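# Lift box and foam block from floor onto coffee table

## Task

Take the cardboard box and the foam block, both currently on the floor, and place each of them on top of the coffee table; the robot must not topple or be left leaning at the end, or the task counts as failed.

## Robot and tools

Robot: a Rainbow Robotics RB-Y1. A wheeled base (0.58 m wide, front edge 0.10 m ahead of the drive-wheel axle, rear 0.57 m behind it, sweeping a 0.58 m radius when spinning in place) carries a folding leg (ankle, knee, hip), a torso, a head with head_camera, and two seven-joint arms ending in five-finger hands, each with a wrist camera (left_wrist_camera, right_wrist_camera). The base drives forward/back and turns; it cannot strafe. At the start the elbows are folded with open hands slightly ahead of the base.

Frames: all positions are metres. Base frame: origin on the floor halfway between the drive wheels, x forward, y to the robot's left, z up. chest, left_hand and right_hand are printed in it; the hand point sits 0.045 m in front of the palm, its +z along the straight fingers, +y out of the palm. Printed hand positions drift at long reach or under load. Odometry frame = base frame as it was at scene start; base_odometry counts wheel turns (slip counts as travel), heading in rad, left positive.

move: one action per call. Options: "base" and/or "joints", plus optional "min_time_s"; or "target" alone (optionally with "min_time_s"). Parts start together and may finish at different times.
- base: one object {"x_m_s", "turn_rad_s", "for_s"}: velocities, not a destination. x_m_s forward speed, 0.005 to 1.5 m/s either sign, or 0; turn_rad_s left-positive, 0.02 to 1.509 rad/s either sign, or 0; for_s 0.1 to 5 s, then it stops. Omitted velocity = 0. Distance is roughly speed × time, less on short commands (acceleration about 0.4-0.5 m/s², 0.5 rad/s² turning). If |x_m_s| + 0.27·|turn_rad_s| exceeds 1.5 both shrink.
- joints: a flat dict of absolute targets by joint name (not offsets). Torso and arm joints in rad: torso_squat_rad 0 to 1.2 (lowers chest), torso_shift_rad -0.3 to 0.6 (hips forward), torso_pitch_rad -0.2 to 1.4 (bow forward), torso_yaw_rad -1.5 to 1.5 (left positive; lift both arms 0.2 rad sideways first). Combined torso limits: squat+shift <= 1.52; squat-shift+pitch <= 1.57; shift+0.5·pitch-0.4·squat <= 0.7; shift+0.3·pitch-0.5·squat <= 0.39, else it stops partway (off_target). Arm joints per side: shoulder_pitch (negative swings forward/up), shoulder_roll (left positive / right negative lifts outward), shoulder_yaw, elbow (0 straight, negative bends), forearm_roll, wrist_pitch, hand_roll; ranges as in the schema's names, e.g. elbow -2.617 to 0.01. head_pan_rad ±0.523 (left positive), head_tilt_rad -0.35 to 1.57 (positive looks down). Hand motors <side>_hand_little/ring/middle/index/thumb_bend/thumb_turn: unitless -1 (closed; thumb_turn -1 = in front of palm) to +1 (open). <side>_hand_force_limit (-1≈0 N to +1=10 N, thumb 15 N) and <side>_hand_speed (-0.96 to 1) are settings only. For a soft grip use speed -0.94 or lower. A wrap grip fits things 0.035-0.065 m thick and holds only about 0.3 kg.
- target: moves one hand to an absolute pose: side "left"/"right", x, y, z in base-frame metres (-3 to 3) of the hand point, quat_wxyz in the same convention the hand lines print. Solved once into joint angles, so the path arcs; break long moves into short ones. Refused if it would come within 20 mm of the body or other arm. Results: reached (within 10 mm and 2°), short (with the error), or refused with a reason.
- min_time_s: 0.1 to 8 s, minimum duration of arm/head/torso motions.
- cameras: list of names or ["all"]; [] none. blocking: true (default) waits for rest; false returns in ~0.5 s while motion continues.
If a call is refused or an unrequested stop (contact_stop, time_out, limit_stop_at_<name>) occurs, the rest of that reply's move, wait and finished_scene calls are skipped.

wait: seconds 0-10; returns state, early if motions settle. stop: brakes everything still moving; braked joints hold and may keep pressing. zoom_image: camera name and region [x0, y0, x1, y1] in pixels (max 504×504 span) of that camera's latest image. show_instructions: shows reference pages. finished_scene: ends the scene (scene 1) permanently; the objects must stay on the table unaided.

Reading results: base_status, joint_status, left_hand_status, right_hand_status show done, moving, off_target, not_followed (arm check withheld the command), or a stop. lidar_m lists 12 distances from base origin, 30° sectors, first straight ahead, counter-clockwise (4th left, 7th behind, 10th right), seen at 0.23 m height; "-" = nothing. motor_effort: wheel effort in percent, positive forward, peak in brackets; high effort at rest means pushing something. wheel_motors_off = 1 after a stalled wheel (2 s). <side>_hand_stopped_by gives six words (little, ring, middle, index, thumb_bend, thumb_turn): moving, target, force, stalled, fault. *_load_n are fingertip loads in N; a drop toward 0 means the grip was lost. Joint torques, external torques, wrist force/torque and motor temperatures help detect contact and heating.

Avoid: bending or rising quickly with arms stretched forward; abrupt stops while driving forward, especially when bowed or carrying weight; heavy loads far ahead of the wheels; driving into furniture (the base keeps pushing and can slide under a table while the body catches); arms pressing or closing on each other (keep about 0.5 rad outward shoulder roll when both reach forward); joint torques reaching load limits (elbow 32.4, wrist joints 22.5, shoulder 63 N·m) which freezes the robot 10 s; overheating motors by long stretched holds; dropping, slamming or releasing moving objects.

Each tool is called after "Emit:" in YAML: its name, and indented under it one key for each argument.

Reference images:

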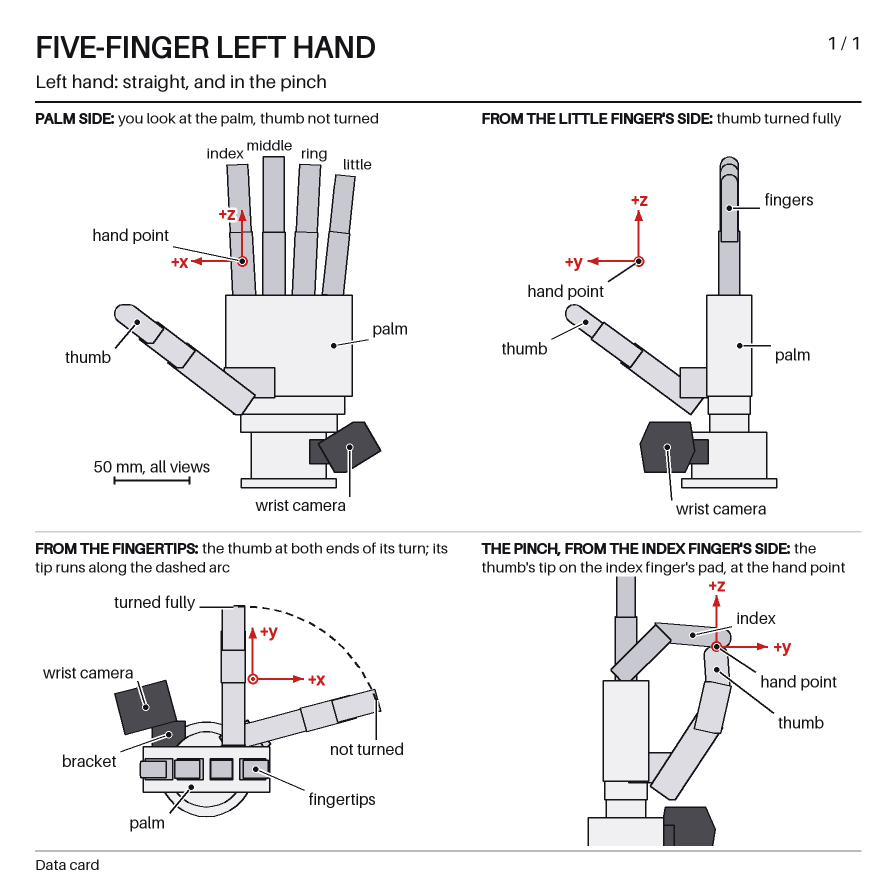

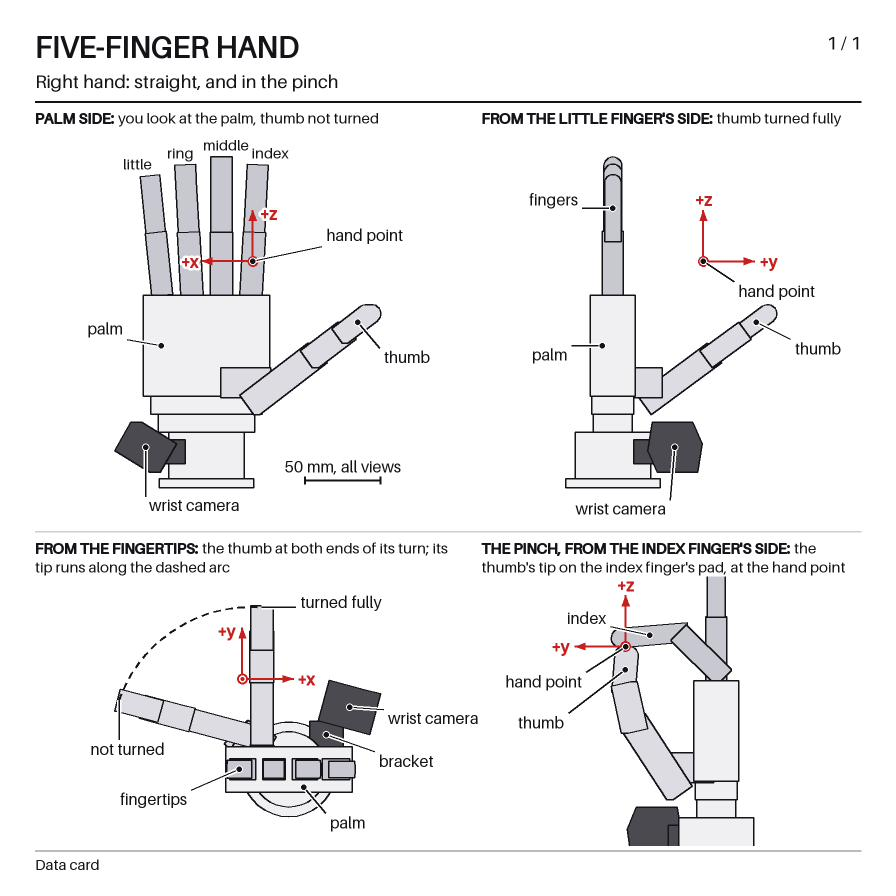

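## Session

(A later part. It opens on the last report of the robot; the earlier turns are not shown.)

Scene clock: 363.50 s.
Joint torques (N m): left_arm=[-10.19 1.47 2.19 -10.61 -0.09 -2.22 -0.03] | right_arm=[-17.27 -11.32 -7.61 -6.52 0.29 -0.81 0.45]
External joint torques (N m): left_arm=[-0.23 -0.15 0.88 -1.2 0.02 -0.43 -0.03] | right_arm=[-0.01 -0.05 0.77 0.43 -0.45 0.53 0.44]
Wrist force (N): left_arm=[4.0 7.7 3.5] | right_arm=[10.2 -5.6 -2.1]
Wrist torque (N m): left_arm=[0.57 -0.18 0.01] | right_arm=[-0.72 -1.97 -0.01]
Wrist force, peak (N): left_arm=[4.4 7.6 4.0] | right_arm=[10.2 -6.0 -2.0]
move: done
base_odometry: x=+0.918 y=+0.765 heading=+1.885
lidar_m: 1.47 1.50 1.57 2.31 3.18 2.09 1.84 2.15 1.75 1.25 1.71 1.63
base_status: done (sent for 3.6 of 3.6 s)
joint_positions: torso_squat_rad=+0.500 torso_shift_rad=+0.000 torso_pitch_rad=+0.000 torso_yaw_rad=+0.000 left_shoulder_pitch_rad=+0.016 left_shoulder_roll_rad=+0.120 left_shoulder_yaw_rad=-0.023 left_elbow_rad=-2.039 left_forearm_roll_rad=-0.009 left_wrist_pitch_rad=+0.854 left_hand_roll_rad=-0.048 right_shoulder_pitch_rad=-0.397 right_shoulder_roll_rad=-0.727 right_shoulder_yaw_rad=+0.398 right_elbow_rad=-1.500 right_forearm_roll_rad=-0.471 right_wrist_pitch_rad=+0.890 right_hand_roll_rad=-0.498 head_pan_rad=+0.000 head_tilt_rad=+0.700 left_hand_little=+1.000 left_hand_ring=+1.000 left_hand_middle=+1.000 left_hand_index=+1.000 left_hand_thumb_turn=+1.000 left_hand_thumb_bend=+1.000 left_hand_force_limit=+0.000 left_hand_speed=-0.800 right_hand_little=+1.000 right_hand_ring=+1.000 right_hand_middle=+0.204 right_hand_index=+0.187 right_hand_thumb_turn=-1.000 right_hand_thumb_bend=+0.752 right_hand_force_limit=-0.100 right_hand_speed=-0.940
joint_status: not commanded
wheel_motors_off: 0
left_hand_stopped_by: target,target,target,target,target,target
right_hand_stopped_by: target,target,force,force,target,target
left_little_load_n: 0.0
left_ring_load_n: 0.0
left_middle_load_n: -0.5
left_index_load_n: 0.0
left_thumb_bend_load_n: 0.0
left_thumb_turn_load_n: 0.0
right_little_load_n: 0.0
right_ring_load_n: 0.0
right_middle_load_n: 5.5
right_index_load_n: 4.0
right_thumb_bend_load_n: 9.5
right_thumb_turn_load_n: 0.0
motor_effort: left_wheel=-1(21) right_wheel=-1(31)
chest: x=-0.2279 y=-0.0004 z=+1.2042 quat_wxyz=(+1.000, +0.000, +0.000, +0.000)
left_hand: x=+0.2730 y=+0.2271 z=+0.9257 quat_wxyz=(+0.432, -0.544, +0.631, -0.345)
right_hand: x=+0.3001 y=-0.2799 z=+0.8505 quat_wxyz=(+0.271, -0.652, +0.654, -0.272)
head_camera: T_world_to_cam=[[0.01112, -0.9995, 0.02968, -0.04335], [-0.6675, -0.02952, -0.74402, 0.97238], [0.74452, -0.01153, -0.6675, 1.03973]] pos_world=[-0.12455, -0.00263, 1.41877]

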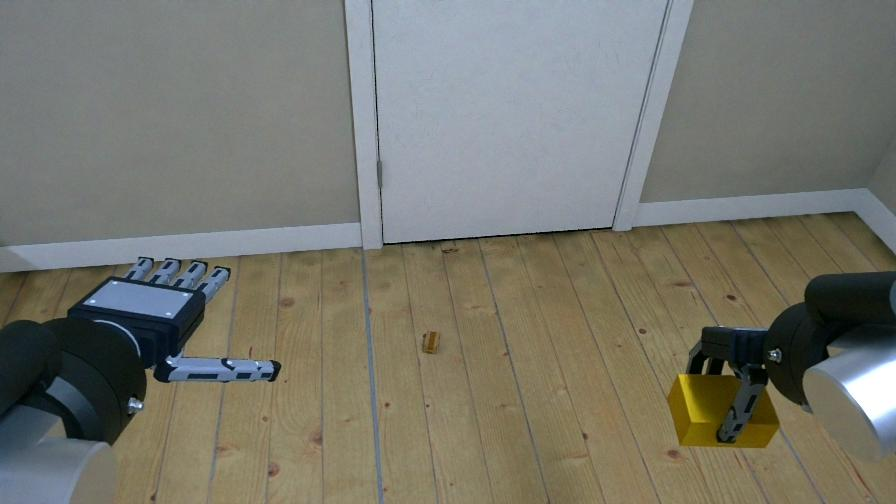

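Emit:
move:
  base: {"turn_rad_s": -0.2, "for_s": 0.86}
  joints: {"left_hand_thumb_turn": -1, "head_tilt_rad": 0.9}
  cameras: []

Emit:
move:
  base: {"x_m_s": 0.2, "for_s": 3.2}
  joints: {"right_shoulder_pitch_rad": 0.016, "right_shoulder_roll_rad": -0.4, "right_shoulder_yaw_rad": 0.0, "right_elbow_rad": -2.04, "right_forearm_roll_rad": 0.0, "right_wrist_pitch_rad": 0.854, "right_hand_roll_rad": 0.0}
  min_time_s: 3
  cameras: ["head_camera"]

Scene clock: 393.90 s.
Joint torques (N m): left_arm=[-9.78 2.03 1.82 -10.8 -0.12 -2.26 0.17] | right_arm=[-17.23 -11.23 -7.65 -6.68 0.29 -1 0.34]
External joint torques (N m): left_arm=[0.18 0.41 0.51 -1.4 0.01 -0.47 0.19] | right_arm=[0.02 0.05 0.73 0.27 -0.45 0.34 0.33]
Wrist force (N): left_arm=[4.4 7.0 3.9] | right_arm=[10.1 -5.6 -2.2]
Wrist torque (N m): left_arm=[0.46 -0.23 0.05] | right_arm=[-0.71 -1.95 -0.02]
Wrist force, peak (N): left_arm=[4.4 7.5 3.9] | right_arm=[10.2 -5.9 -2.1]
move: done
base_odometry: x=+0.918 y=+0.765 heading=+1.712
lidar_m: 1.48 1.47 1.58 2.32 3.15 2.58 1.86 2.13 1.75 1.71 1.22 1.82
base_status: done (sent for 0.87 of 0.87 s)
joint_positions: torso_squat_rad=+0.500 torso_shift_rad=+0.000 torso_pitch_rad=+0.000 torso_yaw_rad=+0.000 left_shoulder_pitch_rad=+0.016 left_shoulder_roll_rad=+0.120 left_shoulder_yaw_rad=-0.023 left_elbow_rad=-2.039 left_forearm_roll_rad=-0.009 left_wrist_pitch_rad=+0.854 left_hand_roll_rad=-0.048 right_shoulder_pitch_rad=-0.397 right_shoulder_roll_rad=-0.727 right_shoulder_yaw_rad=+0.398 right_elbow_rad=-1.500 right_forearm_roll_rad=-0.471 right_wrist_pitch_rad=+0.890 right_hand_roll_rad=-0.498 head_pan_rad=+0.000 head_tilt_rad=+0.900 left_hand_little=+1.000 left_hand_ring=+1.000 left_hand_middle=+1.000 left_hand_index=+1.000 left_hand_thumb_turn=-1.000 left_hand_thumb_bend=+1.000 left_hand_force_limit=+0.000 left_hand_speed=-0.800 right_hand_little=+1.000 right_hand_ring=+1.000 right_hand_middle=+0.204 right_hand_index=+0.187 right_hand_thumb_turn=-1.000 right_hand_thumb_bend=+0.752 right_hand_force_limit=-0.100 right_hand_speed=-0.940
joint_status: all done
wheel_motors_off: 0
left_hand_stopped_by: target,target,target,target,target,target
right_hand_stopped_by: target,target,force,force,target,target
left_little_load_n: 0.0
left_ring_load_n: 0.0
left_middle_load_n: 0.0
left_index_load_n: 0.0
left_thumb_bend_load_n: 0.0
left_thumb_turn_load_n: 0.0
right_little_load_n: 0.0
right_ring_load_n: 0.0
right_middle_load_n: 5.5
right_index_load_n: 4.5
right_thumb_bend_load_n: 9.5
right_thumb_turn_load_n: 0.0
motor_effort: left_wheel=-2(18) right_wheel=-6(25)
chest: x=-0.2279 y=-0.0004 z=+1.2042 quat_wxyz=(+1.000, +0.000, +0.000, +0.000)
left_hand: x=+0.2729 y=+0.2271 z=+0.9257 quat_wxyz=(+0.432, -0.544, +0.631, -0.345)
right_hand: x=+0.3001 y=-0.2799 z=+0.8505 quat_wxyz=(+0.271, -0.652, +0.654, -0.272)

Scene clock: 398.00 s.
Joint torques (N m): left_arm=[-10.44 2.46 1.88 -10.63 -0.16 -2.14 0.35] | right_arm=[-10.06 -4.94 -6.79 -10.69 0.86 -1.88 0.45]
External joint torques (N m): left_arm=[-0.48 0.83 0.57 -1.24 -0.03 -0.35 0.36] | right_arm=[0.83 2.19 -2.13 -1.18 0.06 -0.07 0.43]
Wrist force (N): left_arm=[4.3 7.1 3.6] | right_arm=[7.8 -4.9 -4.2]
Wrist torque (N m): left_arm=[0.48 -0.21 0.02] | right_arm=[-0.56 -1.75 -0.10]
Wrist force, peak (N): left_arm=[4.4 7.6 3.8] | right_arm=[10.1 -5.6 -2.5]
move: done
base_odometry: x=+0.828 y=+1.399 heading=+1.712
lidar_m: 0.87 0.88 1.00 1.51 3.36 3.30 2.48 2.74 1.83 1.19 1.50 1.06
base_status: done (sent for 3.2 of 3.2 s)
joint_positions: torso_squat_rad=+0.500 torso_shift_rad=+0.000 torso_pitch_rad=+0.000 torso_yaw_rad=+0.000 left_shoulder_pitch_rad=+0.016 left_shoulder_roll_rad=+0.120 left_shoulder_yaw_rad=-0.023 left_elbow_rad=-2.039 left_forearm_roll_rad=-0.009 left_wrist_pitch_rad=+0.854 left_hand_roll_rad=-0.048 right_shoulder_pitch_rad=+0.016 right_shoulder_roll_rad=-0.400 right_shoulder_yaw_rad=+0.000 right_elbow_rad=-2.040 right_forearm_roll_rad=+0.000 right_wrist_pitch_rad=+0.854 right_hand_roll_rad=+0.000 head_pan_rad=+0.000 head_tilt_rad=+0.900 left_hand_little=+1.000 left_hand_ring=+1.000 left_hand_middle=+1.000 left_hand_index=+1.000 left_hand_thumb_turn=-1.000 left_hand_thumb_bend=+1.000 left_hand_force_limit=+0.000 left_hand_speed=-0.800 right_hand_little=+1.000 right_hand_ring=+1.000 right_hand_middle=+0.204 right_hand_index=+0.187 right_hand_thumb_turn=-1.000 right_hand_thumb_bend=+0.752 right_hand_force_limit=-0.100 right_hand_speed=-0.940
joint_status: all done
wheel_motors_off: 0
left_hand_stopped_by: target,target,target,target,target,target
right_hand_stopped_by: target,target,force,force,target,target
left_little_load_n: 0.5
left_ring_load_n: 0.0
left_middle_load_n: 0.0
left_index_load_n: 0.0
left_thumb_bend_load_n: 0.0
left_thumb_turn_load_n: 0.0
right_little_load_n: 0.0
right_ring_load_n: 0.0
right_middle_load_n: 5.5
right_index_load_n: 4.5
right_thumb_bend_load_n: 9.5
right_thumb_turn_load_n: 0.5
motor_effort: left_wheel=-1(24) right_wheel=-1(28)
chest: x=-0.2279 y=-0.0004 z=+1.2042 quat_wxyz=(+1.000, +0.000, +0.000, +0.000)
left_hand: x=+0.2729 y=+0.2271 z=+0.9257 quat_wxyz=(+0.432, -0.544, +0.631, -0.345)
right_hand: x=+0.2737 y=-0.3298 z=+0.9443 quat_wxyz=(+0.266, -0.656, +0.500, -0.499)
head_camera: T_world_to_cam=[[0.01694, -0.9995, 0.02686, -0.0382], [-0.80198, -0.02962, -0.59662, 0.73766], [0.59711, -0.01144, -0.80208, 1.19834]] pos_world=[-0.12331, -0.00263, 1.40229]

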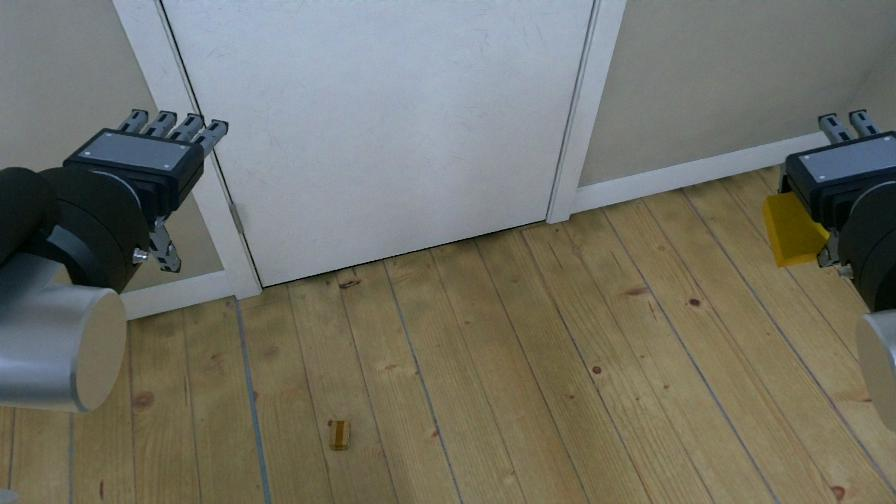

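Emit:
move:
  joints: {"torso_squat_rad": 1.2, "torso_shift_rad": 0.315, "torso_pitch_rad": 0.68, "head_tilt_rad": 0.6, "left_shoulder_roll_rad": 0.3}
  min_time_s: 6
  cameras: ["head_camera"]

Emit:
move:
  target: {"side": "left", "x": 0.42, "y": 0.22, "z": 0.20, "quat_wxyz": [0.2706, -0.6533, 0.6533, -0.2706]}
  min_time_s: 2
  cameras: []

Emit:
move:
  joints: {"torso_yaw_rad": -0.5, "head_pan_rad": 0.5}
  min_time_s: 3
  cameras: ["all"]

Scene clock: 410.80 s.
Joint torques (N m): left_arm=[1.03 4.68 2.98 -9.25 -0.21 -1.27 0.24] | right_arm=[2.01 -3.71 -5.29 -9.55 0.61 -0.89 0.4]
External joint torques (N m): left_arm=[-0.63 1.38 0.56 -1.13 0.05 -0.38 0.25] | right_arm=[-0.48 1.81 -1.41 -1.05 -0.07 0 0.38]
Wrist force (N): left_arm=[4.4 4.8 6.2] | right_arm=[8.3 -7.7 -1.2]
Wrist torque (N m): left_arm=[0.24 -0.16 0.13] | right_arm=[-0.93 -1.86 -0.16]
Wrist force, peak (N): left_arm=[5.2 6.2 5.4] | right_arm=[8.2 -8.0 -1.2]
move: done
base_odometry: x=+0.828 y=+1.399 heading=+1.712
lidar_m: 0.88 0.87 1.00 1.51 3.36 3.30 2.48 2.74 1.82 1.18 0.39 1.06
base_status: not commanded
joint_positions: torso_squat_rad=+1.200 torso_shift_rad=+0.315 torso_pitch_rad=+0.680 torso_yaw_rad=+0.000 left_shoulder_pitch_rad=+0.016 left_shoulder_roll_rad=+0.300 left_shoulder_yaw_rad=-0.023 left_elbow_rad=-2.039 left_forearm_roll_rad=-0.009 left_wrist_pitch_rad=+0.854 left_hand_roll_rad=-0.048 right_shoulder_pitch_rad=+0.016 right_shoulder_roll_rad=-0.400 right_shoulder_yaw_rad=+0.000 right_elbow_rad=-2.040 right_forearm_roll_rad=+0.000 right_wrist_pitch_rad=+0.854 right_hand_roll_rad=+0.000 head_pan_rad=+0.000 head_tilt_rad=+0.600 left_hand_little=+1.000 left_hand_ring=+1.000 left_hand_middle=+1.000 left_hand_index=+1.000 left_hand_thumb_turn=-1.000 left_hand_thumb_bend=+1.000 left_hand_force_limit=+0.000 left_hand_speed=-0.800 right_hand_little=+1.000 right_hand_ring=+1.000 right_hand_middle=+0.204 right_hand_index=+0.187 right_hand_thumb_turn=-1.000 right_hand_thumb_bend=+0.752 right_hand_force_limit=-0.100 right_hand_speed=-0.940
joint_status: all done
wheel_motors_off: 0
left_hand_stopped_by: target,target,target,target,target,target
right_hand_stopped_by: target,target,force,force,target,target
left_little_load_n: 0.0
left_ring_load_n: 0.0
left_middle_load_n: 0.0
left_index_load_n: 0.0
left_thumb_bend_load_n: 0.0
left_thumb_turn_load_n: 0.0
right_little_load_n: 0.0
right_ring_load_n: 0.0
right_middle_load_n: 5.5
right_index_load_n: 4.5
right_thumb_bend_load_n: 9.0
right_thumb_turn_load_n: 0.5
motor_effort: left_wheel=-1(2) right_wheel=+1(4)
chest: x=+0.0452 y=-0.0003 z=+0.7625 quat_wxyz=(+0.943, +0.000, +0.333, +0.000)
left_hand: x=+0.2635 y=+0.2900 z=+0.2363 quat_wxyz=(+0.231, -0.569, +0.782, -0.103)
right_hand: x=+0.2718 y=-0.3297 z=+0.2450 quat_wxyz=(+0.084, -0.785, +0.560, -0.252)
head_camera: T_world_to_cam=[[0.02556, -0.9995, 0.01873, -0.02561], [-0.96603, -0.02952, -0.25674, 0.47879], [0.25717, -0.01154, -0.9663, 0.77449]] pos_world=[0.264, -0.00253, 0.87179]

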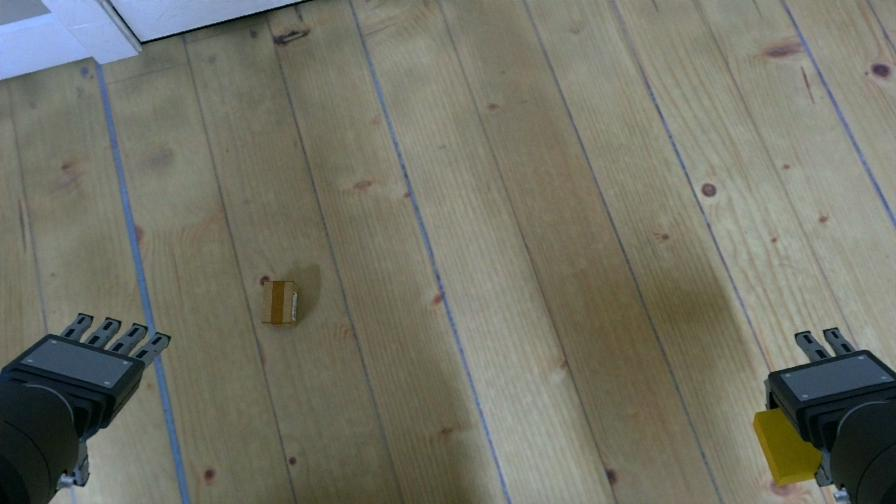

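Scene clock: 413.13 s.
Joint torques (N m): left_arm=[-3.95 2.33 2.6 -9.04 0.56 -1.95 0.27] | right_arm=[2.31 -3.93 -4.95 -9.59 0.67 -0.94 0.42]
External joint torques (N m): left_arm=[-0.22 -0.38 1.15 -0.69 0.57 -0.56 0.27] | right_arm=[-0.17 1.58 -1.07 -1.09 -0.01 -0.04 0.4]
Wrist force (N): left_arm=[3.1 6.1 5.1] | right_arm=[8.3 -7.8 -1.2]
Wrist torque (N m): left_arm=[0.44 -0.07 0.08] | right_arm=[-0.95 -1.85 -0.17]
Wrist force, peak (N): left_arm=[4.4 5.8 6.4] | right_arm=[8.5 -7.8 -1.4]
move: done
base_odometry: x=+0.828 y=+1.399 heading=+1.712
lidar_m: 0.88 0.87 1.00 1.52 3.36 3.30 2.48 2.74 1.84 1.18 0.38 1.05
base_status: not commanded
joint_positions: torso_squat_rad=+1.200 torso_shift_rad=+0.315 torso_pitch_rad=+0.680 torso_yaw_rad=+0.000 left_shoulder_pitch_rad=-0.356 left_shoulder_roll_rad=+0.179 left_shoulder_yaw_rad=+0.056 left_elbow_rad=-1.549 left_forearm_roll_rad=+0.029 left_wrist_pitch_rad=+0.432 left_hand_roll_rad=+0.144 right_shoulder_pitch_rad=+0.016 right_shoulder_roll_rad=-0.400 right_shoulder_yaw_rad=+0.000 right_elbow_rad=-2.040 right_forearm_roll_rad=+0.000 right_wrist_pitch_rad=+0.854 right_hand_roll_rad=+0.000 head_pan_rad=+0.000 head_tilt_rad=+0.600 left_hand_little=+1.000 left_hand_ring=+1.000 left_hand_middle=+1.000 left_hand_index=+1.000 left_hand_thumb_turn=-1.000 left_hand_thumb_bend=+1.000 left_hand_force_limit=+0.000 left_hand_speed=-0.800 right_hand_little=+1.000 right_hand_ring=+1.000 right_hand_middle=+0.204 right_hand_index=+0.187 right_hand_thumb_turn=-1.000 right_hand_thumb_bend=+0.752 right_hand_force_limit=-0.100 right_hand_speed=-0.940
joint_status: all done
wheel_motors_off: 0
left_hand_stopped_by: target,target,target,target,target,target
right_hand_stopped_by: target,target,force,force,target,target
left_little_load_n: 0.0
left_ring_load_n: 0.0
left_middle_load_n: 0.0
left_index_load_n: 0.0
left_thumb_bend_load_n: 0.5
left_thumb_turn_load_n: 0.0
right_little_load_n: 0.0
right_ring_load_n: 0.0
right_middle_load_n: 5.5
right_index_load_n: 4.5
right_thumb_bend_load_n: 9.0
right_thumb_turn_load_n: 0.0
motor_effort: left_wheel=-1(1) right_wheel=+2(3)
chest: x=+0.0452 y=-0.0003 z=+0.7625 quat_wxyz=(+0.943, +0.000, +0.333, +0.000)
left_hand: x=+0.4198 y=+0.2200 z=+0.2001 quat_wxyz=(+0.271, -0.653, +0.653, -0.270)
left_hand_status: reached (checked arc that bows 20 mm and turns the hand up to 27 deg, planned for 2.0 s): 0 mm and 0.0 deg off.
right_hand: x=+0.2718 y=-0.3297 z=+0.2450 quat_wxyz=(+0.084, -0.785, +0.560, -0.252)

Scene clock: 416.43 s.
Joint torques (N m): left_arm=[-6.14 -3.66 -1.16 -9.55 0.36 -2.06 0.42] | right_arm=[2.22 -8.08 -7.99 -8.06 0.98 -0.84 0.47]
External joint torques (N m): left_arm=[0.37 -0.9 0.71 -0.8 0.16 -0.57 0.42] | right_arm=[-0.13 2.18 -0.8 -0.91 -0.11 -0.12 0.44]
Wrist force (N): left_arm=[1.4 6.9 5.1] | right_arm=[6.9 -8.4 -1.7]
Wrist torque (N m): left_arm=[0.58 0.04 0.00] | right_arm=[-0.97 -1.79 -0.26]
Wrist force, peak (N): left_arm=[2.9 7.0 5.5] | right_arm=[8.3 -7.9 -1.2]
move: done
base_odometry: x=+0.828 y=+1.399 heading=+1.712
lidar_m: 0.87 0.87 1.01 1.51 3.36 3.30 2.48 2.73 1.82 1.18 1.51 1.06
base_status: not commanded
joint_positions: torso_squat_rad=+1.200 torso_shift_rad=+0.315 torso_pitch_rad=+0.680 torso_yaw_rad=-0.500 left_shoulder_pitch_rad=-0.356 left_shoulder_roll_rad=+0.179 left_shoulder_yaw_rad=+0.057 left_elbow_rad=-1.549 left_forearm_roll_rad=+0.029 left_wrist_pitch_rad=+0.432 left_hand_roll_rad=+0.144 right_shoulder_pitch_rad=+0.016 right_shoulder_roll_rad=-0.400 right_shoulder_yaw_rad=+0.000 right_elbow_rad=-2.040 right_forearm_roll_rad=+0.000 right_wrist_pitch_rad=+0.854 right_hand_roll_rad=+0.000 head_pan_rad=+0.500 head_tilt_rad=+0.600 left_hand_little=+1.000 left_hand_ring=+1.000 left_hand_middle=+1.000 left_hand_index=+1.000 left_hand_thumb_turn=-1.000 left_hand_thumb_bend=+1.000 left_hand_force_limit=+0.000 left_hand_speed=-0.800 right_hand_little=+1.000 right_hand_ring=+1.000 right_hand_middle=+0.204 right_hand_index=+0.187 right_hand_thumb_turn=-1.000 right_hand_thumb_bend=+0.752 right_hand_force_limit=-0.100 right_hand_speed=-0.940
joint_status: all done
wheel_motors_off: 0
left_hand_stopped_by: target,target,target,target,target,target
right_hand_stopped_by: target,target,force,force,target,target
left_little_load_n: 0.0
left_ring_load_n: 0.0
left_middle_load_n: 0.0
left_index_load_n: 0.0
left_thumb_bend_load_n: 0.0
left_thumb_turn_load_n: 0.0
right_little_load_n: 0.0
right_ring_load_n: 0.0
right_middle_load_n: 5.5
right_index_load_n: 4.5
right_thumb_bend_load_n: 9.5
right_thumb_turn_load_n: 0.5
motor_effort: left_wheel=-1(2) right_wheel=+3(4)
chest: x=+0.0452 y=-0.0003 z=+0.7625 quat_wxyz=(+0.913, -0.082, +0.323, -0.233)
left_hand: x=+0.4404 y=-0.1162 z=+0.1832 quat_wxyz=(+0.108, -0.549, +0.717, -0.416)
right_hand: x=+0.1010 y=-0.5299 z=+0.3828 quat_wxyz=(-0.089, -0.666, +0.654, -0.347)
pictures: head_camera, left_wrist_camera, right_wrist_camera
head_camera: T_world_to_cam=[[0.02557, -0.9995, 0.01873, -0.03608], [-0.96606, -0.02952, -0.25662, 0.47677], [0.25705, -0.01153, -0.96633, 0.77651]] pos_world=[0.2619, -0.01303, 0.87339]
left_wrist_camera: T_world_to_cam=[[0.58482, -0.21576, 0.78194, -0.42762], [-0.75274, -0.50358, 0.42403, 0.19818], [0.30228, -0.83657, -0.45692, -0.03182]] pos_world=[0.40888, -0.01909, 0.23579]
right_wrist_camera: T_world_to_cam=[[-0.92901, -0.33177, -0.16392, -0.02233], [-0.30761, 0.93859, -0.15631, 0.58597], [0.20571, -0.09479, -0.97401, 0.41892]] pos_world=[0.07332, -0.51768, 0.49596]

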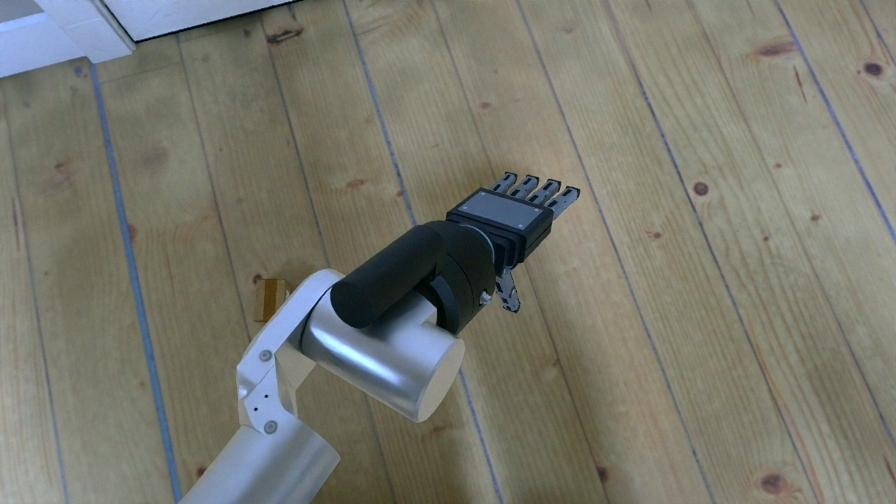

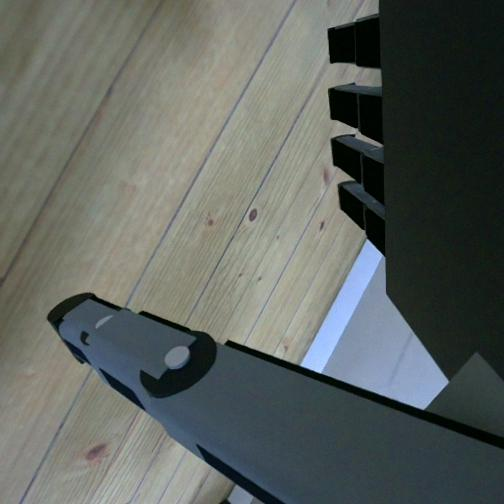

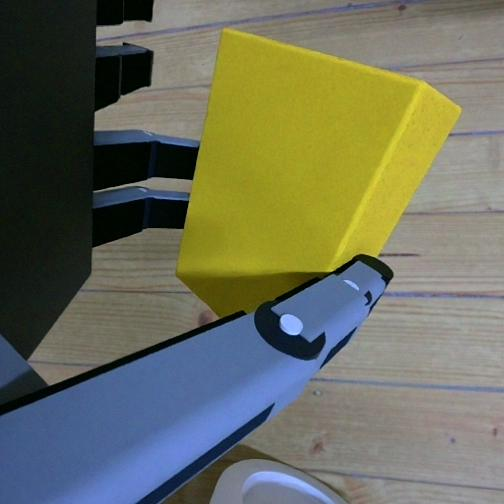

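Emit:
move:
  target: {"side": "left", "x": 0.43, "y": 0.15, "z": 0.17, "quat_wxyz": [0.3346, -0.6428, 0.6114, -0.3182]}
  min_time_s: 2.5
  cameras: ["head_camera", "left_wrist_camera"]

Emit:
zoom_image:
  camera: "head_camera"
  region: [220, 250, 340, 350]

Scene clock: 426.20 s.
Joint torques (N m): left_arm=[1.94 -2.27 0 -10.35 0.01 -1.94 0.48] | right_arm=[2.04 -8.25 -7.8 -8.1 0.84 -0.76 0.48]
External joint torques (N m): left_arm=[1.02 -1.31 0.3 -2.28 0.08 -0.62 0.48] | right_arm=[-0.31 2.01 -0.62 -0.95 -0.25 -0.03 0.46]
Wrist force (N): left_arm=[3.1 6.7 4.3] | right_arm=[6.8 -8.4 -1.7]
Wrist torque (N m): left_arm=[0.51 -0.08 0.08] | right_arm=[-0.95 -1.77 -0.27]
Wrist force, peak (N): left_arm=[3.2 7.2 4.4] | right_arm=[6.9 -8.5 -1.9]
move: done
base_odometry: x=+0.828 y=+1.399 heading=+1.712
lidar_m: 0.89 0.87 1.00 1.51 3.37 3.29 2.49 2.75 1.83 1.18 1.51 1.06
base_status: not commanded
joint_positions: torso_squat_rad=+1.200 torso_shift_rad=+0.315 torso_pitch_rad=+0.680 torso_yaw_rad=-0.500 left_shoulder_pitch_rad=+0.007 left_shoulder_roll_rad=+0.000 left_shoulder_yaw_rad=+0.431 left_elbow_rad=-1.775 left_forearm_roll_rad=-0.602 left_wrist_pitch_rad=+0.167 left_hand_roll_rad=+0.624 right_shoulder_pitch_rad=+0.016 right_shoulder_roll_rad=-0.400 right_shoulder_yaw_rad=+0.000 right_elbow_rad=-2.040 right_forearm_roll_rad=+0.000 right_wrist_pitch_rad=+0.854 right_hand_roll_rad=+0.000 head_pan_rad=+0.500 head_tilt_rad=+0.600 left_hand_little=+1.000 left_hand_ring=+1.000 left_hand_middle=+1.000 left_hand_index=+1.000 left_hand_thumb_turn=-1.000 left_hand_thumb_bend=+1.000 left_hand_force_limit=+0.000 left_hand_speed=-0.800 right_hand_little=+1.000 right_hand_ring=+1.000 right_hand_middle=+0.204 right_hand_index=+0.187 right_hand_thumb_turn=-1.000 right_hand_thumb_bend=+0.752 right_hand_force_limit=-0.100 right_hand_speed=-0.940
joint_status: all done
wheel_motors_off: 0
left_hand_stopped_by: target,target,target,target,target,target
right_hand_stopped_by: target,target,force,force,target,target
left_little_load_n: 0.0
left_ring_load_n: 0.0
left_middle_load_n: 0.0
left_index_load_n: 0.0
left_thumb_bend_load_n: 0.0
left_thumb_turn_load_n: 0.0
right_little_load_n: 0.0
right_ring_load_n: 0.0
right_middle_load_n: 5.5
right_index_load_n: 4.5
right_thumb_bend_load_n: 9.0
right_thumb_turn_load_n: 0.0
motor_effort: left_wheel=-1(1) right_wheel=-2(4)
chest: x=+0.0452 y=-0.0003 z=+0.7625 quat_wxyz=(+0.913, -0.082, +0.323, -0.233)
left_hand: x=+0.4302 y=+0.1500 z=+0.1700 quat_wxyz=(+0.328, -0.642, +0.615, -0.320)
left_hand_status: reached (checked arc that bows 20 mm and turns the hand up to 32 deg, planned for 2.5 s): 0 mm and 0.9 deg off.
right_hand: x=+0.1010 y=-0.5299 z=+0.3828 quat_wxyz=(-0.089, -0.666, +0.654, -0.347)
head_camera: T_world_to_cam=[[0.02557, -0.9995, 0.01873, -0.03608], [-0.96606, -0.02952, -0.25662, 0.47686], [0.25705, -0.01153, -0.96633, 0.77649]] pos_world=[0.262, -0.01303, 0.87339]
left_wrist_camera: T_world_to_cam=[[0.549, -0.17934, 0.81636, -0.34981], [-0.47728, -0.86907, 0.13005, 0.3165], [0.68615, -0.46103, -0.56271, -0.01557]] pos_world=[0.35379, 0.20515, 0.23564]

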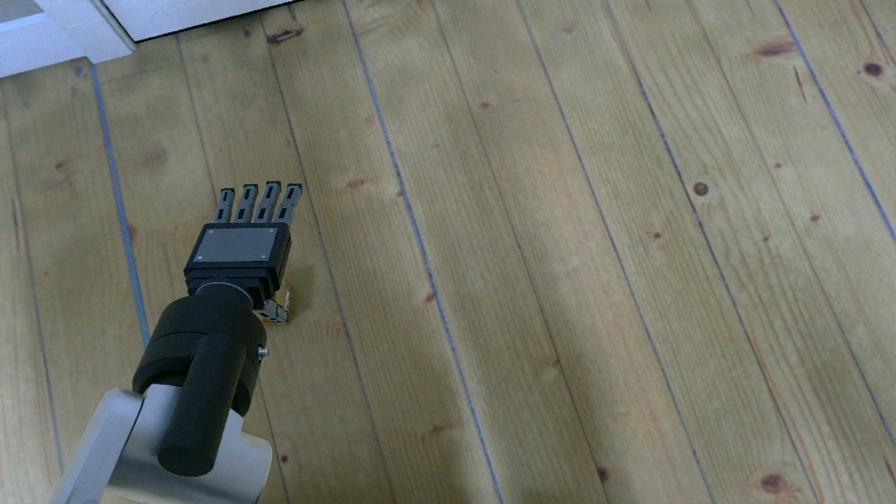

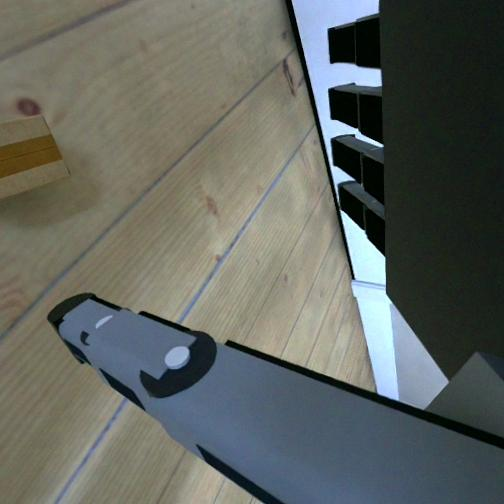

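Scaled by 4.200 from the camera's image (finer frame: 1280x720).

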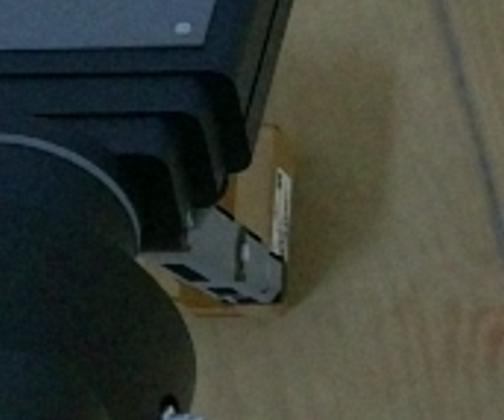

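Emit:
move:
  target: {"side": "left", "x": 0.385, "y": 0.185, "z": 0.17, "quat_wxyz": [0.3346, -0.6428, 0.6114, -0.3182]}
  min_time_s: 2
  cameras: ["head_camera", "left_wrist_camera"]

Emit:
zoom_image:
  camera: "left_wrist_camera"
  region: [0, 60, 160, 220]

Scene clock: 431.90 s.
Joint torques (N m): left_arm=[5.27 -1.49 1.33 -9.79 0.03 -1.59 0.48] | right_arm=[1.97 -7.92 -8.08 -8.01 0.83 -0.73 0.31]
External joint torques (N m): left_arm=[1.6 -0.69 0.71 -2.27 0.02 -0.58 0.49] | right_arm=[-0.38 2.34 -0.9 -0.86 -0.26 0 0.29]
Wrist force (N): left_arm=[3.4 6.6 4.4] | right_arm=[6.7 -8.5 -1.8]
Wrist torque (N m): left_arm=[0.49 -0.13 0.12] | right_arm=[-0.98 -1.75 -0.27]
Wrist force, peak (N): left_arm=[3.4 7.1 4.5] | right_arm=[6.8 -8.6 -1.9]
move: done
base_odometry: x=+0.828 y=+1.399 heading=+1.712
lidar_m: 0.89 0.88 1.00 1.51 3.36 3.30 2.49 2.74 1.84 1.18 1.51 1.05
base_status: not commanded
joint_positions: torso_squat_rad=+1.200 torso_shift_rad=+0.315 torso_pitch_rad=+0.680 torso_yaw_rad=-0.500 left_shoulder_pitch_rad=+0.163 left_shoulder_roll_rad=+0.000 left_shoulder_yaw_rad=+0.436 left_elbow_rad=-1.804 left_forearm_roll_rad=-0.819 left_wrist_pitch_rad=+0.064 left_hand_roll_rad=+0.916 right_shoulder_pitch_rad=+0.016 right_shoulder_roll_rad=-0.400 right_shoulder_yaw_rad=+0.000 right_elbow_rad=-2.040 right_forearm_roll_rad=+0.000 right_wrist_pitch_rad=+0.854 right_hand_roll_rad=+0.000 head_pan_rad=+0.500 head_tilt_rad=+0.600 left_hand_little=+1.000 left_hand_ring=+1.000 left_hand_middle=+1.000 left_hand_index=+1.000 left_hand_thumb_turn=-1.000 left_hand_thumb_bend=+1.000 left_hand_force_limit=+0.000 left_hand_speed=-0.800 right_hand_little=+1.000 right_hand_ring=+1.000 right_hand_middle=+0.204 right_hand_index=+0.187 right_hand_thumb_turn=-1.000 right_hand_thumb_bend=+0.752 right_hand_force_limit=-0.100 right_hand_speed=-0.940
joint_status: all done
wheel_motors_off: 0
left_hand_stopped_by: target,target,target,target,target,target
right_hand_stopped_by: target,target,force,force,target,target
left_little_load_n: 0.0
left_ring_load_n: 0.0
left_middle_load_n: 0.0
left_index_load_n: 0.0
left_thumb_bend_load_n: 0.0
left_thumb_turn_load_n: 0.0
right_little_load_n: -0.5
right_ring_load_n: 0.0
right_middle_load_n: 5.5
right_index_load_n: 4.5
right_thumb_bend_load_n: 9.0
right_thumb_turn_load_n: 0.0
motor_effort: left_wheel=-1(2) right_wheel=+1(4)
chest: x=+0.0452 y=-0.0003 z=+0.7625 quat_wxyz=(+0.913, -0.082, +0.323, -0.233)
left_hand: x=+0.3852 y=+0.1850 z=+0.1700 quat_wxyz=(+0.327, -0.643, +0.615, -0.317)
left_hand_status: reached (checked arc that bows 3 mm and turns the hand up to 1 deg, planned for 2.0 s): 0 mm and 1.0 deg off.
right_hand: x=+0.1010 y=-0.5299 z=+0.3828 quat_wxyz=(-0.089, -0.666, +0.654, -0.347)
head_camera: T_world_to_cam=[[0.02557, -0.9995, 0.01873, -0.03608], [-0.96606, -0.02952, -0.25662, 0.47686], [0.25705, -0.01153, -0.96633, 0.77649]] pos_world=[0.262, -0.01303, 0.87339]
left_wrist_camera: T_world_to_cam=[[0.55313, -0.17919, 0.8136, -0.32006], [-0.47498, -0.87015, 0.13128, 0.32446], [0.68443, -0.45906, -0.56641, 0.03239]] pos_world=[0.30898, 0.23985, 0.23615]

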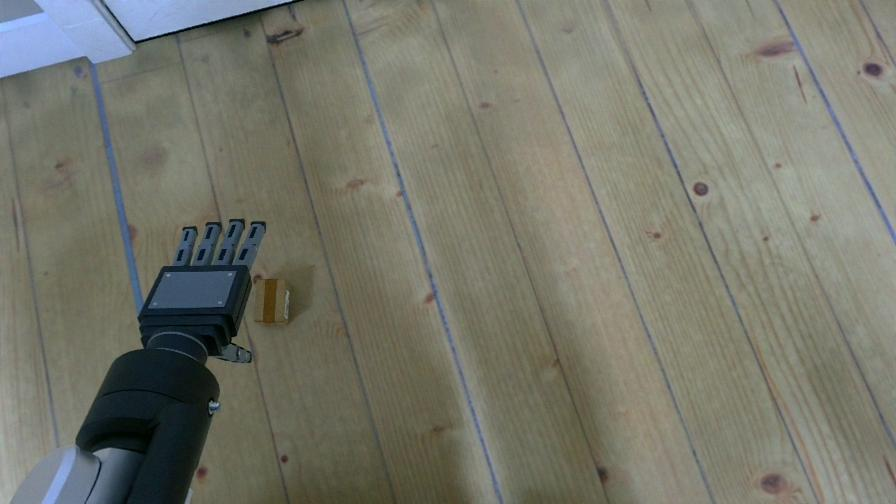

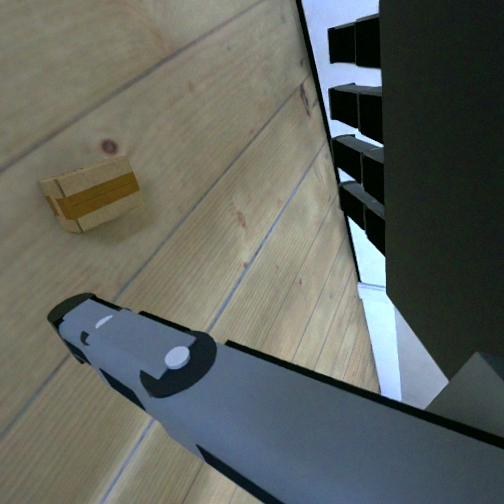

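Scaled by 3.150 from the camera's image (finer frame: 720x720).

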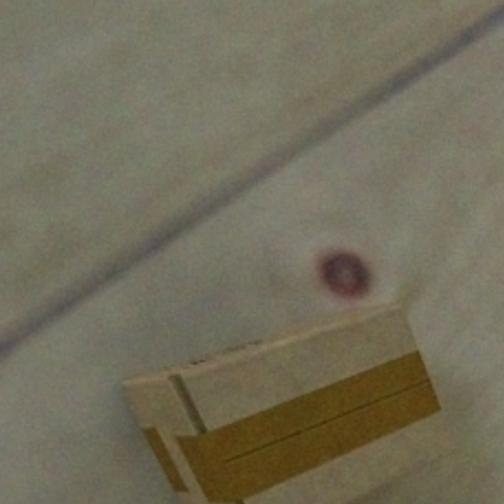

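Emit:
zoom_image:
  camera: "head_camera"
  region: [230, 260, 310, 340]

Emit:
zoom_image:
  camera: "left_wrist_camera"
  region: [30, 140, 160, 250]

Scaled by 6.300 from the camera's image (finer frame: 1280x720).

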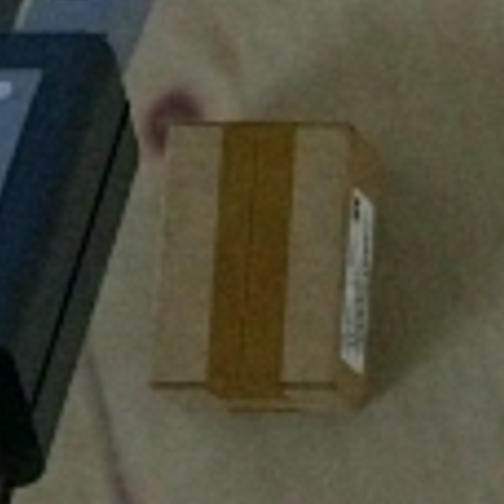

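Scaled by 3.877 from the camera's image (finer frame: 720x720).

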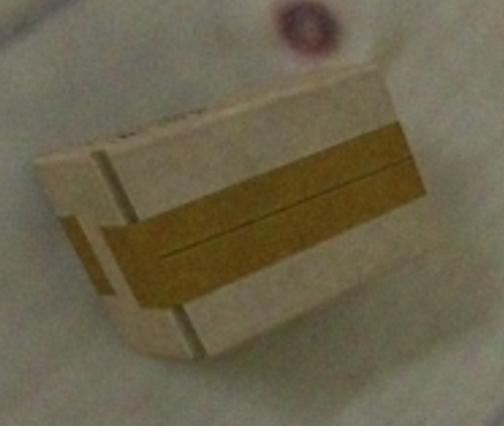

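Emit:
move:
  target: {"side": "left", "x": 0.421, "y": 0.188, "z": 0.09, "quat_wxyz": [0.3314, -0.6367, 0.6179, -0.3216]}
  min_time_s: 2
  cameras: ["left_wrist_camera"]

Emit:
move:
  target: {"side": "left", "x": 0.421, "y": 0.188, "z": 0.055, "quat_wxyz": [0.3314, -0.6367, 0.6179, -0.3216]}
  min_time_s: 2
  cameras: ["head_camera", "left_wrist_camera"]

Emit:
zoom_image:
  camera: "head_camera"
  region: [200, 220, 320, 360]

Scene clock: 452.57 s.
Joint torques (N m): left_arm=[-0.08 -0.26 1.29 -6.39 0.45 -1.83 -0.02] | right_arm=[2.4 -8.04 -8 -7.99 0.82 -0.76 0.35]
External joint torques (N m): left_arm=[-0.42 0.02 1.3 -0.1 0.11 -0.64 -0.01] | right_arm=[0.05 2.22 -0.82 -0.84 -0.27 -0.04 0.32]
Wrist force (N): left_arm=[4.0 6.8 4.2] | right_arm=[6.6 -8.2 -1.7]
Wrist torque (N m): left_arm=[0.61 -0.24 -0.10] | right_arm=[-0.93 -1.73 -0.28]
Wrist force, peak (N): left_arm=[3.6 7.4 4.3] | right_arm=[6.7 -8.6 -1.6]
move: done
base_odometry: x=+0.828 y=+1.399 heading=+1.712
lidar_m: 0.88 0.88 1.00 1.51 3.36 3.31 2.48 2.74 1.84 1.19 1.51 1.05
base_status: not commanded
joint_positions: torso_squat_rad=+1.200 torso_shift_rad=+0.315 torso_pitch_rad=+0.680 torso_yaw_rad=-0.500 left_shoulder_pitch_rad=-0.236 left_shoulder_roll_rad=+0.002 left_shoulder_yaw_rad=+0.806 left_elbow_rad=-1.285 left_forearm_roll_rad=-0.891 left_wrist_pitch_rad=-0.254 left_hand_roll_rad=+0.754 right_shoulder_pitch_rad=+0.016 right_shoulder_roll_rad=-0.400 right_shoulder_yaw_rad=+0.000 right_elbow_rad=-2.040 right_forearm_roll_rad=+0.000 right_wrist_pitch_rad=+0.854 right_hand_roll_rad=+0.000 head_pan_rad=+0.500 head_tilt_rad=+0.600 left_hand_little=+1.000 left_hand_ring=+1.000 left_hand_middle=+1.000 left_hand_index=+1.000 left_hand_thumb_turn=-1.000 left_hand_thumb_bend=+1.000 left_hand_force_limit=+0.000 left_hand_speed=-0.800 right_hand_little=+1.000 right_hand_ring=+1.000 right_hand_middle=+0.204 right_hand_index=+0.187 right_hand_thumb_turn=-1.000 right_hand_thumb_bend=+0.752 right_hand_force_limit=-0.100 right_hand_speed=-0.940
joint_status: all done
wheel_motors_off: 0
left_hand_stopped_by: target,target,target,target,target,target
right_hand_stopped_by: target,target,force,force,target,target
left_little_load_n: 0.0
left_ring_load_n: 0.0
left_middle_load_n: 0.0
left_index_load_n: 0.0
left_thumb_bend_load_n: 0.0
left_thumb_turn_load_n: 0.0
right_little_load_n: 0.0
right_ring_load_n: 0.0
right_middle_load_n: 5.5
right_index_load_n: 4.5
right_thumb_bend_load_n: 9.0
right_thumb_turn_load_n: 0.5
motor_effort: left_wheel=-1(1) right_wheel=+0(3)
chest: x=+0.0452 y=-0.0003 z=+0.7625 quat_wxyz=(+0.913, -0.082, +0.323, -0.233)
left_hand: x=+0.4208 y=+0.1878 z=+0.0901 quat_wxyz=(+0.330, -0.637, +0.618, -0.321)
left_hand_status: reached (checked arc that bows 19 mm and turns the hand up to 3 deg, planned for 2.0 s): 0 mm and 0.1 deg off.
right_hand: x=+0.1010 y=-0.5299 z=+0.3828 quat_wxyz=(-0.089, -0.666, +0.654, -0.347)
left_wrist_camera: T_world_to_cam=[[0.54214, -0.19043, 0.81843, -0.26777], [-0.4868, -0.86507, 0.12119, 0.35916], [0.68492, -0.46411, -0.56169, -0.0356]] pos_world=[0.34439, 0.24318, 0.15563]

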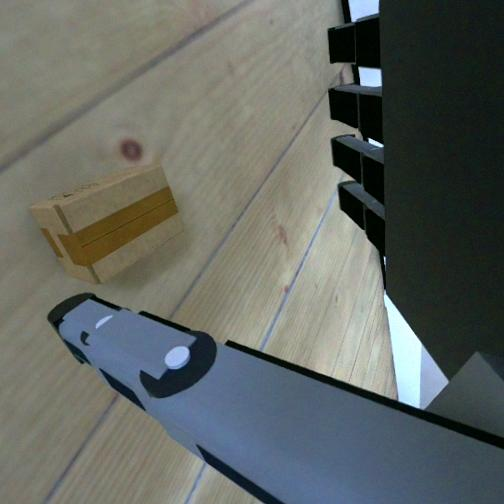

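Scene clock: 454.90 s.
Joint torques (N m): left_arm=[-0.99 0.38 1.07 -5.12 0.95 -2.09 -0.01] | right_arm=[2.12 -8.08 -8.06 -8.15 0.86 -0.77 0.39]
External joint torques (N m): left_arm=[-0.3 0.22 1.28 0.02 0.57 -0.71 0] | right_arm=[-0.23 2.18 -0.88 -1 -0.23 -0.04 0.37]
Wrist force (N): left_arm=[4.0 6.5 4.6] | right_arm=[6.9 -8.4 -1.8]
Wrist torque (N m): left_arm=[0.49 -0.24 -0.08] | right_arm=[-0.97 -1.77 -0.26]
Wrist force, peak (N): left_arm=[4.1 6.9 5.2] | right_arm=[6.7 -8.6 -1.9]
move: done
base_odometry: x=+0.828 y=+1.399 heading=+1.712
lidar_m: 0.90 0.88 1.00 1.53 3.36 3.31 2.48 2.74 1.84 1.18 1.51 1.05
base_status: not commanded
joint_positions: torso_squat_rad=+1.200 torso_shift_rad=+0.315 torso_pitch_rad=+0.680 torso_yaw_rad=-0.500 left_shoulder_pitch_rad=-0.384 left_shoulder_roll_rad=+0.058 left_shoulder_yaw_rad=+0.974 left_elbow_rad=-0.992 left_forearm_roll_rad=-0.816 left_wrist_pitch_rad=-0.417 left_hand_roll_rad=+0.549 right_shoulder_pitch_rad=+0.016 right_shoulder_roll_rad=-0.400 right_shoulder_yaw_rad=+0.000 right_elbow_rad=-2.040 right_forearm_roll_rad=+0.000 right_wrist_pitch_rad=+0.854 right_hand_roll_rad=+0.000 head_pan_rad=+0.500 head_tilt_rad=+0.600 left_hand_little=+1.000 left_hand_ring=+1.000 left_hand_middle=+1.000 left_hand_index=+1.000 left_hand_thumb_turn=-1.000 left_hand_thumb_bend=+1.000 left_hand_force_limit=+0.000 left_hand_speed=-0.800 right_hand_little=+1.000 right_hand_ring=+1.000 right_hand_middle=+0.204 right_hand_index=+0.187 right_hand_thumb_turn=-1.000 right_hand_thumb_bend=+0.752 right_hand_force_limit=-0.100 right_hand_speed=-0.940
joint_status: all done
wheel_motors_off: 0
left_hand_stopped_by: target,target,target,target,target,target
right_hand_stopped_by: target,target,force,force,target,target
left_little_load_n: 0.0
left_ring_load_n: 0.0
left_middle_load_n: 0.0
left_index_load_n: 0.0
left_thumb_bend_load_n: 0.0
left_thumb_turn_load_n: 0.0
right_little_load_n: -0.5
right_ring_load_n: 0.0
right_middle_load_n: 5.5
right_index_load_n: 4.5
right_thumb_bend_load_n: 9.5
right_thumb_turn_load_n: 0.5
motor_effort: left_wheel=-1(1) right_wheel=+1(3)
chest: x=+0.0452 y=-0.0003 z=+0.7625 quat_wxyz=(+0.913, -0.082, +0.323, -0.233)
left_hand: x=+0.4209 y=+0.1878 z=+0.0553 quat_wxyz=(+0.330, -0.637, +0.618, -0.321)
left_hand_status: reached (checked arc that bows 12 mm and turns the hand up to 2 deg, planned for 2.0 s): 0 mm and 0.3 deg off.
right_hand: x=+0.1010 y=-0.5299 z=+0.3828 quat_wxyz=(-0.089, -0.666, +0.654, -0.347)
head_camera: T_world_to_cam=[[0.02557, -0.9995, 0.01873, -0.03608], [-0.96606, -0.02952, -0.25662, 0.47677], [0.25705, -0.01153, -0.96633, 0.77651]] pos_world=[0.2619, -0.01303, 0.87339]
left_wrist_camera: T_world_to_cam=[[0.54373, -0.1901, 0.81745, -0.24013], [-0.48645, -0.86509, 0.12238, 0.36323], [0.68391, -0.46419, -0.56285, -0.05473]] pos_world=[0.34469, 0.24318, 0.12103]

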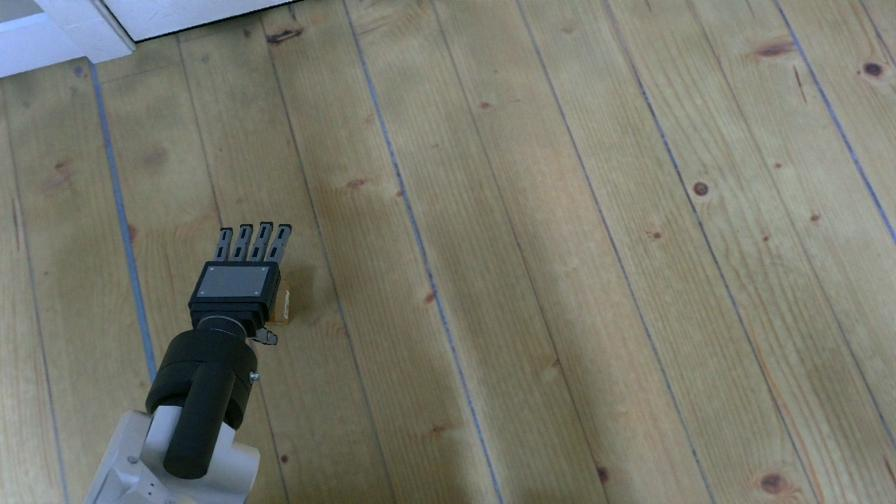

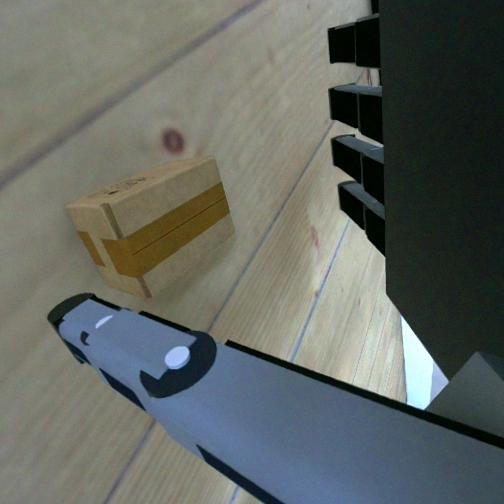

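Scaled by 3.600 from the camera's image (finer frame: 1280x720).

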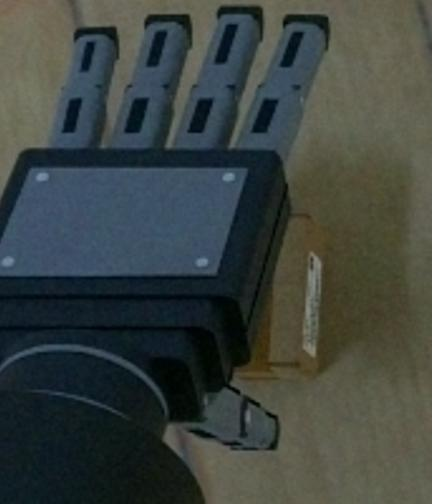

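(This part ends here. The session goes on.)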